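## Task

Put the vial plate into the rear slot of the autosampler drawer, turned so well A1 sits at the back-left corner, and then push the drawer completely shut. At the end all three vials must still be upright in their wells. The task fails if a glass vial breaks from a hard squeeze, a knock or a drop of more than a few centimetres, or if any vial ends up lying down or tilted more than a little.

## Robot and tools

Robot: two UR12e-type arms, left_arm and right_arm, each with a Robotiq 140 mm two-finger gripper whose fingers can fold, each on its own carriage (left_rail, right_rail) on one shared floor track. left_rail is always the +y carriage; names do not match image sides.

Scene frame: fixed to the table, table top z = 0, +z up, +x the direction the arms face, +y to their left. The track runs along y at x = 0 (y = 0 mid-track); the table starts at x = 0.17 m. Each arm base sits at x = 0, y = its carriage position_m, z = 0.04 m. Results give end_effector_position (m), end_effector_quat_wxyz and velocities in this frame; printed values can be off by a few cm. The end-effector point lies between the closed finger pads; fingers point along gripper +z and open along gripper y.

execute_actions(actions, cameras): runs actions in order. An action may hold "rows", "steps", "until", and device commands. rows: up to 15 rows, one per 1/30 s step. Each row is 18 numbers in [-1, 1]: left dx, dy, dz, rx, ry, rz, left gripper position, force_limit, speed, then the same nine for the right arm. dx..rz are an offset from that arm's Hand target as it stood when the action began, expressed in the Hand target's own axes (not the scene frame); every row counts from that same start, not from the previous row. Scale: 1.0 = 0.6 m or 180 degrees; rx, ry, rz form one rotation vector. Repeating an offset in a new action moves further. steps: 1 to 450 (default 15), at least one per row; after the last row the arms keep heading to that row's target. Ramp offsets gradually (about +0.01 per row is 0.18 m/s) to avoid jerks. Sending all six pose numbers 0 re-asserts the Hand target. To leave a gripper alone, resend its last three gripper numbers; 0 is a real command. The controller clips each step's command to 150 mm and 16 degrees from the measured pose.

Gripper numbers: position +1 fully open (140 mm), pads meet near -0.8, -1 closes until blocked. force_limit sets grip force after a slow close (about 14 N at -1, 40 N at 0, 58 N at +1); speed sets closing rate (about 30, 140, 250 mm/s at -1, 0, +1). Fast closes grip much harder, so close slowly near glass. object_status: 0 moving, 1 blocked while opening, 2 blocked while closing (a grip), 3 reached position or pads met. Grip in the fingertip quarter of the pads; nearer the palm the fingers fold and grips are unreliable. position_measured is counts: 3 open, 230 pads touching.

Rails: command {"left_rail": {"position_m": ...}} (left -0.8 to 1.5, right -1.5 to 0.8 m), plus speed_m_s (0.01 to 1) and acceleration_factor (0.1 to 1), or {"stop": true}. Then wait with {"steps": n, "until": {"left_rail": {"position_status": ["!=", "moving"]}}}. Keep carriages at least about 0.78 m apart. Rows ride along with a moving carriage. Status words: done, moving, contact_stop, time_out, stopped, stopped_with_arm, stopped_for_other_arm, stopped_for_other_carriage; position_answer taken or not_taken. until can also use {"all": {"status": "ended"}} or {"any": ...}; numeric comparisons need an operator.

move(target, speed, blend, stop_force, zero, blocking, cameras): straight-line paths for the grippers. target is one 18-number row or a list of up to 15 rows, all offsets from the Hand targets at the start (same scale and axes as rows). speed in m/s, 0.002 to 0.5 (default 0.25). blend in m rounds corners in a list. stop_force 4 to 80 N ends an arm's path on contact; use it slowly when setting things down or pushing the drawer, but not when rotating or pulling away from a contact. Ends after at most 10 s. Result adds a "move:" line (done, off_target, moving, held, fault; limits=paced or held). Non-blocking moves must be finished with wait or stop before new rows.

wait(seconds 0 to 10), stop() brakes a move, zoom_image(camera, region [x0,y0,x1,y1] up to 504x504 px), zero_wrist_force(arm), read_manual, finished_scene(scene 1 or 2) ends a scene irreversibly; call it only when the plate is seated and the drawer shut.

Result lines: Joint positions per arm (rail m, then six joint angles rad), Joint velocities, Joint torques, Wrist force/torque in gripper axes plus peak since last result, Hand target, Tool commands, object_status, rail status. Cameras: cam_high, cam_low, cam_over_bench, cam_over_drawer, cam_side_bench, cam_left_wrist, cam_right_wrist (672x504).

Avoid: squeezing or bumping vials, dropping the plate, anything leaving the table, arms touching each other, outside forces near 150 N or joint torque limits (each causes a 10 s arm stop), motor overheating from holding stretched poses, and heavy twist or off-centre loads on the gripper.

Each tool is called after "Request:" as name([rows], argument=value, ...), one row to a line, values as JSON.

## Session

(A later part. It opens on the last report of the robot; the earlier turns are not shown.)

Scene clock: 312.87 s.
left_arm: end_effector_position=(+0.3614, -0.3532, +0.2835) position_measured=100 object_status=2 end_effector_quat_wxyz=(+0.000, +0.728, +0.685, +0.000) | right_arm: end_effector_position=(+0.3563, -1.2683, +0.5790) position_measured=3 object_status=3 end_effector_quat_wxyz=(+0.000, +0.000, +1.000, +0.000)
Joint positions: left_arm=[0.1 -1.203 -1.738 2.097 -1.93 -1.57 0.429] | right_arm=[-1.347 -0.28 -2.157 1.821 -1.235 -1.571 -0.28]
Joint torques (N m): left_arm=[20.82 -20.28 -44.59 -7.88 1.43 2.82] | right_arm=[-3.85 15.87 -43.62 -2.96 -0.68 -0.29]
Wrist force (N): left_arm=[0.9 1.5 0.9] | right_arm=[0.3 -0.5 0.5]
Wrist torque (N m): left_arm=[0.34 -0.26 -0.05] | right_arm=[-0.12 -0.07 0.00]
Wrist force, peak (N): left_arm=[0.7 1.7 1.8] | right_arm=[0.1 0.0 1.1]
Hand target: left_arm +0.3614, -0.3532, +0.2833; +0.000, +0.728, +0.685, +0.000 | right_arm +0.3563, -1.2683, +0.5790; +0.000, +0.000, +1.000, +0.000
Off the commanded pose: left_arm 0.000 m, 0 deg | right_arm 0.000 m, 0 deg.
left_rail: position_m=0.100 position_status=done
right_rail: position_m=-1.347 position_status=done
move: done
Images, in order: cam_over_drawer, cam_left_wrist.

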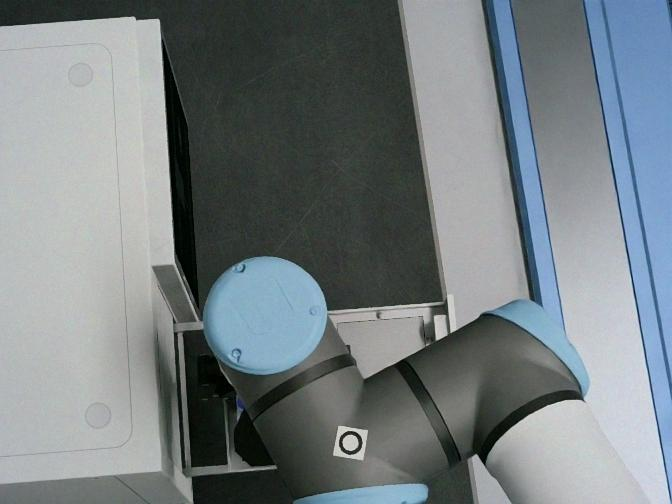

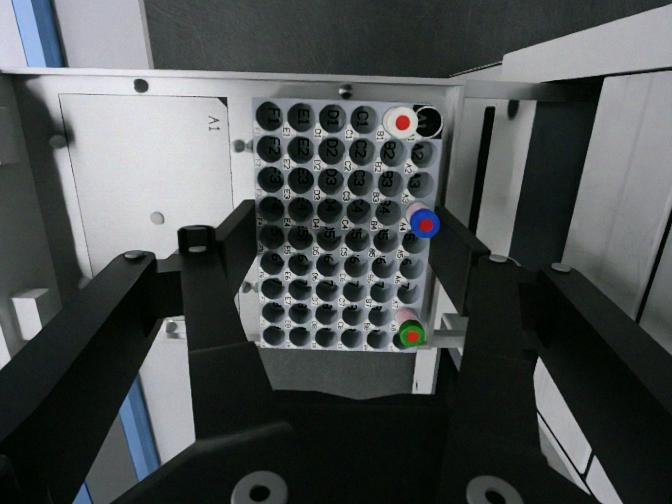

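Request:
move(target=[0,0,0.016,0,0,0,-1,-1,-1,0,0,0,0,0,0,1,1,1], speed=0.006, stop_force=6, cameras=["cam_left_wrist","cam_over_drawer"])

Request:
zoom_image(camera="cam_left_wrist", region=[230, 50, 480, 240])

Request:
zoom_image(camera="cam_left_wrist", region=[220, 230, 480, 400])

Scene clock: 329.90 s.
left_arm: end_effector_position=(+0.3614, -0.3532, +0.2740) position_measured=100 object_status=2 end_effector_quat_wxyz=(+0.000, +0.728, +0.685, +0.000) | right_arm: end_effector_position=(+0.3563, -1.2683, +0.5790) position_measured=3 object_status=3 end_effector_quat_wxyz=(+0.000, +0.000, +1.000, +0.000)
Joint positions: left_arm=[0.1 -1.203 -1.732 2.11 -1.949 -1.571 0.429] | right_arm=[-1.347 -0.28 -2.157 1.821 -1.235 -1.571 -0.28]
Joint torques (N m): left_arm=[23.31 -24.1 -51.32 -2.62 0.3 2.87] | right_arm=[-3.96 15.87 -44.44 -2.79 -0.82 -0.24]
Wrist force (N): left_arm=[2.1 -1.1 -6.1] | right_arm=[-0.1 0.2 0.4]
Wrist torque (N m): left_arm=[0.62 -0.02 -0.09] | right_arm=[0.03 0.00 -0.01]
Wrist force, peak (N): left_arm=[2.2 -1.2 -6.6] | right_arm=[0.7 0.0 0.6]
Hand target: left_arm +0.3614, -0.3532, +0.2740; +0.000, +0.728, +0.685, +0.000 | right_arm +0.3563, -1.2683, +0.5790; +0.000, +0.000, +1.000, +0.000
Off the commanded pose: left_arm 0.000 m, 0 deg | right_arm 0.000 m, 0 deg.
left_rail: position_m=0.100 position_status=done
right_rail: position_m=-1.347 position_status=done
move: contact (left_arm)
Images, in order: cam_over_drawer, cam_left_wrist.

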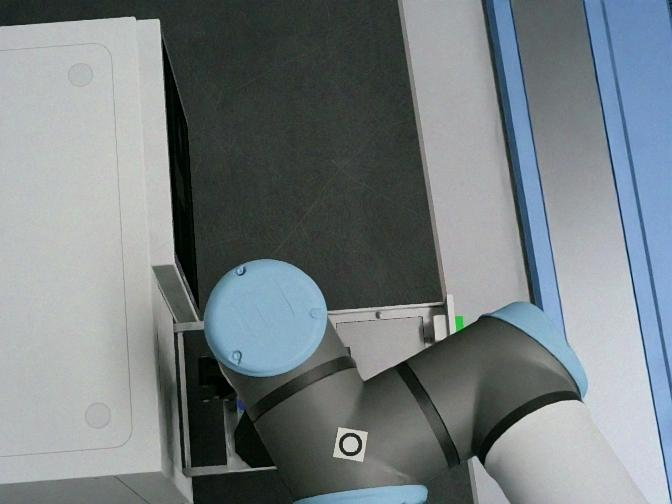

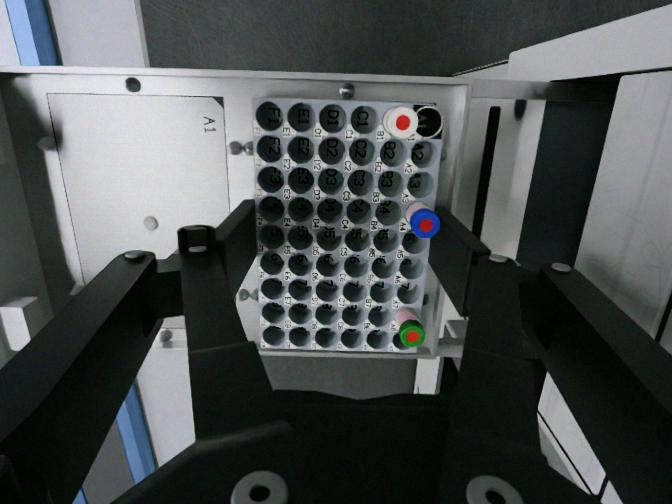

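Scaled by 2.016 from the camera's 672x504 image, which has a finer 960x720 frame.

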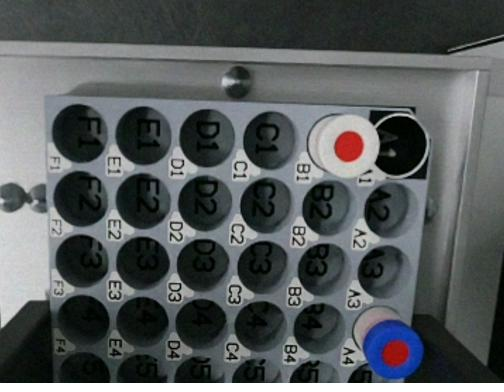

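Scaled by 1.938 from the camera's 672x504 image, which has a finer 960x720 frame.

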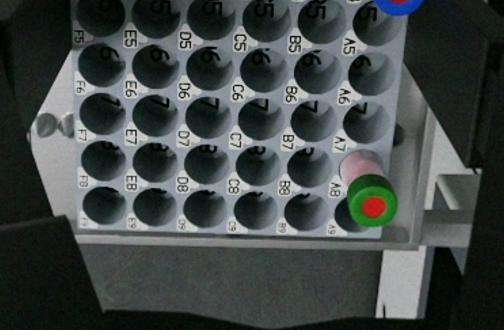

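Request:
execute_actions([
  {"rows":[[0,0,0,0,0,0,0.31,-1,-1,0,0,0,0,0,0,1,1,1]],"steps":30},
], cameras=[])

Request:
move([
  [0,0,-0.05,0,0,0,0.31,-1,-1,0,0,0,0,0,0,1,1,1],
  [0,0,-0.25,0,0,0,0.31,-1,-1,0,0,0,0,0,0,1,1,1],
], speed=[0.03,0.15], blend=0.01, cameras=["cam_left_wrist"])

Request:
zoom_image(camera="cam_left_wrist", region=[200, 70, 460, 330])

Scene clock: 346.13 s.
Wrist force, peak (N): left_arm=[2.5 -1.1 -6.2] | right_arm=[0.6 0.0 0.8]
Off the commanded pose: left_arm 0.000 m, 0 deg | right_arm 0.000 m, 0 deg.
left_rail: position_m=0.100 position_status=done
right_rail: position_m=-1.347 position_status=done

Scene clock: 348.57 s.
left_arm: end_effector_position=(+0.3614, -0.3532, +0.4238) position_measured=90 object_status=3 end_effector_quat_wxyz=(+0.000, +0.728, +0.685, +0.000) | right_arm: end_effector_position=(+0.3563, -1.2683, +0.5790) position_measured=3 object_status=3 end_effector_quat_wxyz=(+0.000, +0.000, +1.000, +0.000)
Joint positions: left_arm=[0.1 -1.203 -1.795 1.889 -1.665 -1.571 0.429] | right_arm=[-1.347 -0.28 -2.157 1.821 -1.235 -1.571 -0.28]
Joint torques (N m): left_arm=[-10.9 -54.58 -57.2 -0.62 0.39 -2.31] | right_arm=[-3.33 14.41 -45.39 -2.87 -0.89 -0.15]
Wrist force (N): left_arm=[-0.1 1.7 0.1] | right_arm=[0.6 -0.1 0.2]
Wrist torque (N m): left_arm=[0.37 -0.01 -0.01] | right_arm=[-0.03 -0.14 0.00]
Wrist force, peak (N): left_arm=[0.6 1.4 1.4] | right_arm=[0.5 0.0 0.8]
Hand target: left_arm +0.3614, -0.3532, +0.4240; +0.000, +0.728, +0.685, +0.000 | right_arm +0.3563, -1.2683, +0.5790; +0.000, +0.000, +1.000, +0.000
Off the commanded pose: left_arm 0.000 m, 0 deg | right_arm 0.000 m, 0 deg.
left_rail: position_m=0.100 position_status=done
right_rail: position_m=-1.347 position_status=done
move: done
Images, in order: cam_left_wrist.

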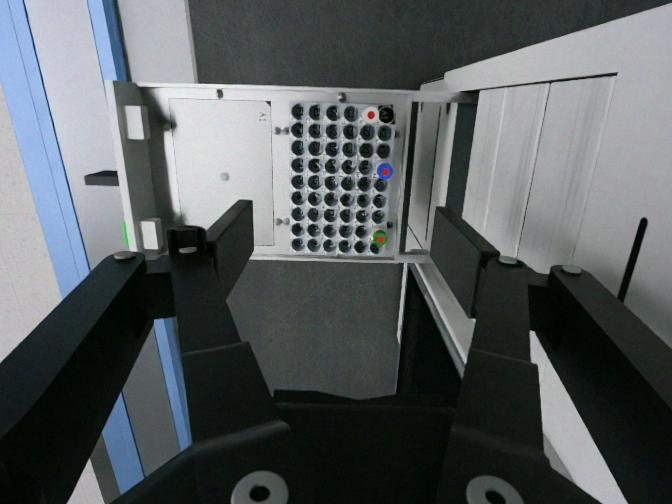

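Scaled by 1.938 from the camera's 672x504 image, which has a finer 960x720 frame.

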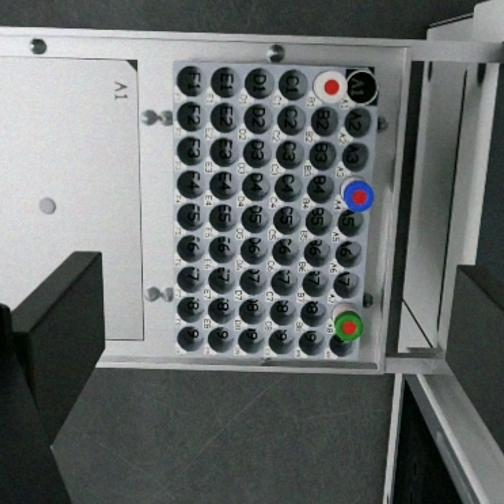

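Request:
move(target=[-0.0025,-0.436,0,0,0,-0.5,-1,-1,0,0,0,0,0,0,0,1,1,1], speed=0.25, cameras=[])

Request:
move(target=[0,0,0.2267,0,-0.0556,0,-1,-1,0,0,0,0,0,0,0,1,1,1], speed=0.15, cameras=["cam_left_wrist","cam_over_drawer"])

Scene clock: 367.60 s.
Wrist force, peak (N): left_arm=[0.1 2.7 0.0] | right_arm=[0.7 -0.5 0.5]
Off the commanded pose: left_arm 0.000 m, 0 deg | right_arm 0.000 m, 0 deg.
left_rail: position_m=0.100 position_status=done
right_rail: position_m=-1.347 position_status=done
move: done

Scene clock: 369.17 s.
left_arm: end_effector_position=(+0.1002, -0.3387, +0.2881) position_measured=233 object_status=3 end_effector_quat_wxyz=(+0.087, +0.030, +0.996, -0.003) | right_arm: end_effector_position=(+0.3563, -1.2683, +0.5790) position_measured=3 object_status=3 end_effector_quat_wxyz=(+0.000, +0.000, +1.000, +0.000)
Joint positions: left_arm=[0.1 -1.886 -2.032 2.281 -1.775 -1.402 -1.829] | right_arm=[-1.347 -0.28 -2.157 1.821 -1.235 -1.571 -0.28]
Joint torques (N m): left_arm=[-14.57 7.19 -45.16 -8.08 2.46 -2.63] | right_arm=[-4.68 15.03 -46.81 -3.2 -0.75 -0.35]
Wrist force (N): left_arm=[-0.4 1.4 0.6] | right_arm=[-0.1 0.1 0.2]
Wrist torque (N m): left_arm=[0.30 0.04 0.08] | right_arm=[0.01 0.02 0.00]
Wrist force, peak (N): left_arm=[0.4 2.0 2.1] | right_arm=[0.8 -0.1 0.6]
Hand target: left_arm +0.1002, -0.3388, +0.2879; +0.087, +0.030, +0.996, -0.003 | right_arm +0.3563, -1.2683, +0.5790; +0.000, +0.000, +1.000, +0.000
Off the commanded pose: left_arm 0.000 m, 0 deg | right_arm 0.000 m, 0 deg.
left_rail: position_m=0.100 position_status=done
right_rail: position_m=-1.347 position_status=done
move: done
Images, in order: cam_over_drawer, cam_left_wrist.

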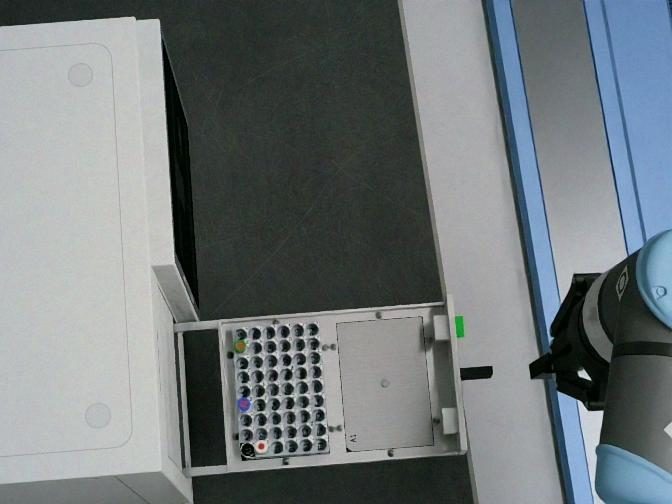

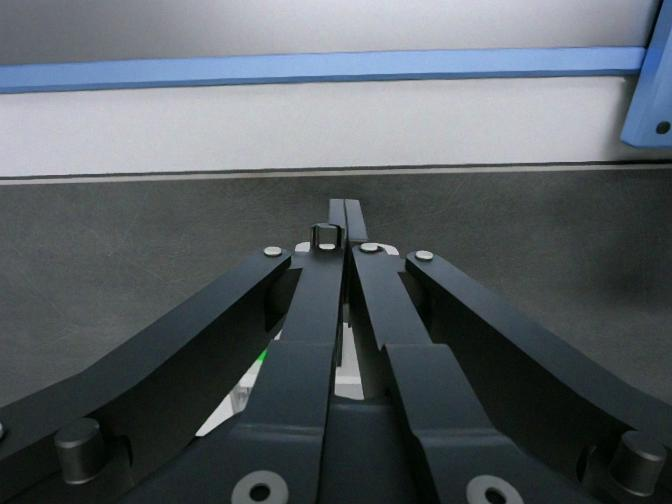

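Request:
move(target=[-0.468,0.002,0.0827,0,0,0,-1,-1,0,0,0,0,0,0,0,1,1,1], speed=0.06, stop_force=20, cameras=["cam_over_drawer"])

Request:
move(target=[-0.074,0,0.013,0,0,0,-1,-1,0,0,0,0,0,0,0,1,1,1], speed=0.02, stop_force=25, cameras=["cam_over_drawer"])

Scene clock: 386.20 s.
Wrist force, peak (N): left_arm=[2.4 3.8 -0.1] | right_arm=[0.2 -0.3 1.0]
Off the commanded pose: left_arm 0.000 m, 0 deg | right_arm 0.000 m, 0 deg.
left_rail: position_m=0.100 position_status=done
right_rail: position_m=-1.347 position_status=done
move: done
Images, in order: cam_over_drawer.

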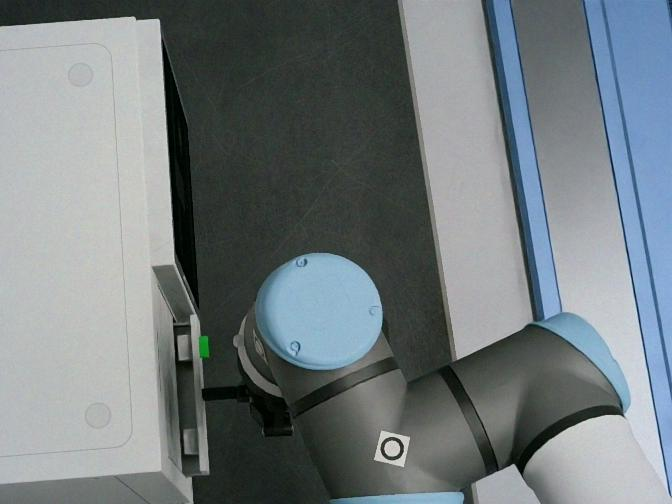

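Scene clock: 388.63 s.
left_arm: end_effector_position=(+0.4083, -0.3563, +0.2880) position_measured=233 object_status=3 end_effector_quat_wxyz=(+0.087, +0.030, +0.996, -0.003) | right_arm: end_effector_position=(+0.3563, -1.2683, +0.5790) position_measured=3 object_status=3 end_effector_quat_wxyz=(+0.000, +0.000, +1.000, +0.000)
Joint positions: left_arm=[0.1 -1.223 -1.746 2.121 -2.015 -1.411 -1.157] | right_arm=[-1.347 -0.28 -2.157 1.821 -1.235 -1.571 -0.28]
Joint torques (N m): left_arm=[-5.56 -48.25 -46.08 -5.37 7.19 -2.8] | right_arm=[-6.27 15.33 -46.79 -3.13 -1.27 -0.31]
Wrist force (N): left_arm=[27.5 4.5 -12.8] | right_arm=[0.1 0.2 0.6]
Wrist torque (N m): left_arm=[0.38 0.72 0.01] | right_arm=[0.05 -0.03 0.00]
Wrist force, peak (N): left_arm=[44.4 8.2 -24.2] | right_arm=[0.2 -0.2 1.1]
Hand target: left_arm +0.4083, -0.3563, +0.2880; +0.087, +0.030, +0.996, -0.003 (not the last commanded pose) | right_arm +0.3563, -1.2683, +0.5790; +0.000, +0.000, +1.000, +0.000
Off the commanded pose: left_arm 0.022 m, 0 deg | right_arm 0.000 m, 0 deg.
left_rail: position_m=0.100 position_status=done
right_rail: position_m=-1.347 position_status=done
move: contact (left_arm)
Images, in order: cam_over_drawer.

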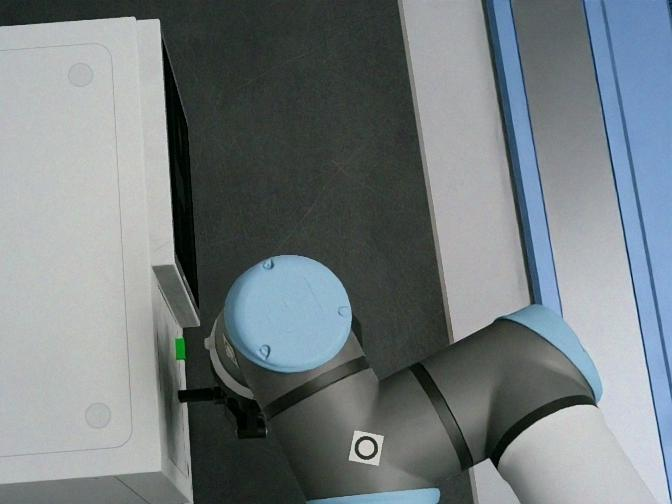

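Reached the stop. Back off and verify.

Request:
move(target=[0.2,0,-0.035,0,0,0,-1,-1,0,0,0,0,0,0,0,1,1,1], cameras=["cam_over_drawer"])

Scene clock: 394.57 s.
left_arm: end_effector_position=(+0.2868, -0.3489, +0.2878) position_measured=233 object_status=3 end_effector_quat_wxyz=(+0.087, +0.030, +0.996, -0.003) | right_arm: end_effector_position=(+0.3563, -1.2683, +0.5790) position_measured=3 object_status=3 end_effector_quat_wxyz=(+0.000, +0.000, +1.000, +0.000)
Joint positions: left_arm=[0.1 -1.454 -1.89 2.216 -1.928 -1.399 -1.39] | right_arm=[-1.347 -0.28 -2.157 1.821 -1.235 -1.571 -0.28]
Joint torques (N m): left_arm=[-17.71 -42.09 -43.68 -1.37 2.36 -2.16] | right_arm=[-4.7 14.25 -47.98 -3.05 -0.81 -0.28]
Wrist force (N): left_arm=[1.4 1.7 0.5] | right_arm=[-0.1 0.0 0.2]
Wrist torque (N m): left_arm=[0.36 -0.37 0.06] | right_arm=[-0.01 0.03 0.00]
Wrist force, peak (N): left_arm=[27.9 4.8 -12.3] | right_arm=[0.4 0.4 0.8]
Hand target: left_arm +0.2867, -0.3489, +0.2878; +0.087, +0.030, +0.996, -0.003 | right_arm +0.3563, -1.2683, +0.5790; +0.000, +0.000, +1.000, +0.000
Off the commanded pose: left_arm 0.000 m, 0 deg | right_arm 0.000 m, 0 deg.
left_rail: position_m=0.100 position_status=done
right_rail: position_m=-1.347 position_status=done
move: done
Images, in order: cam_over_drawer.

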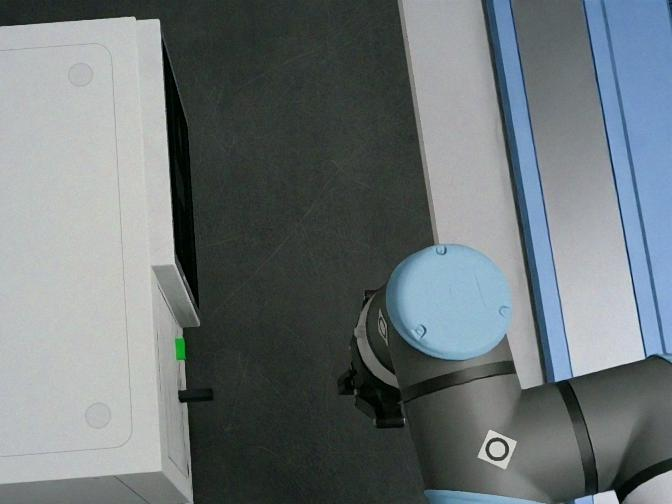

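Request:
finished_scene(scene=2)

The scene is finished: the task was done.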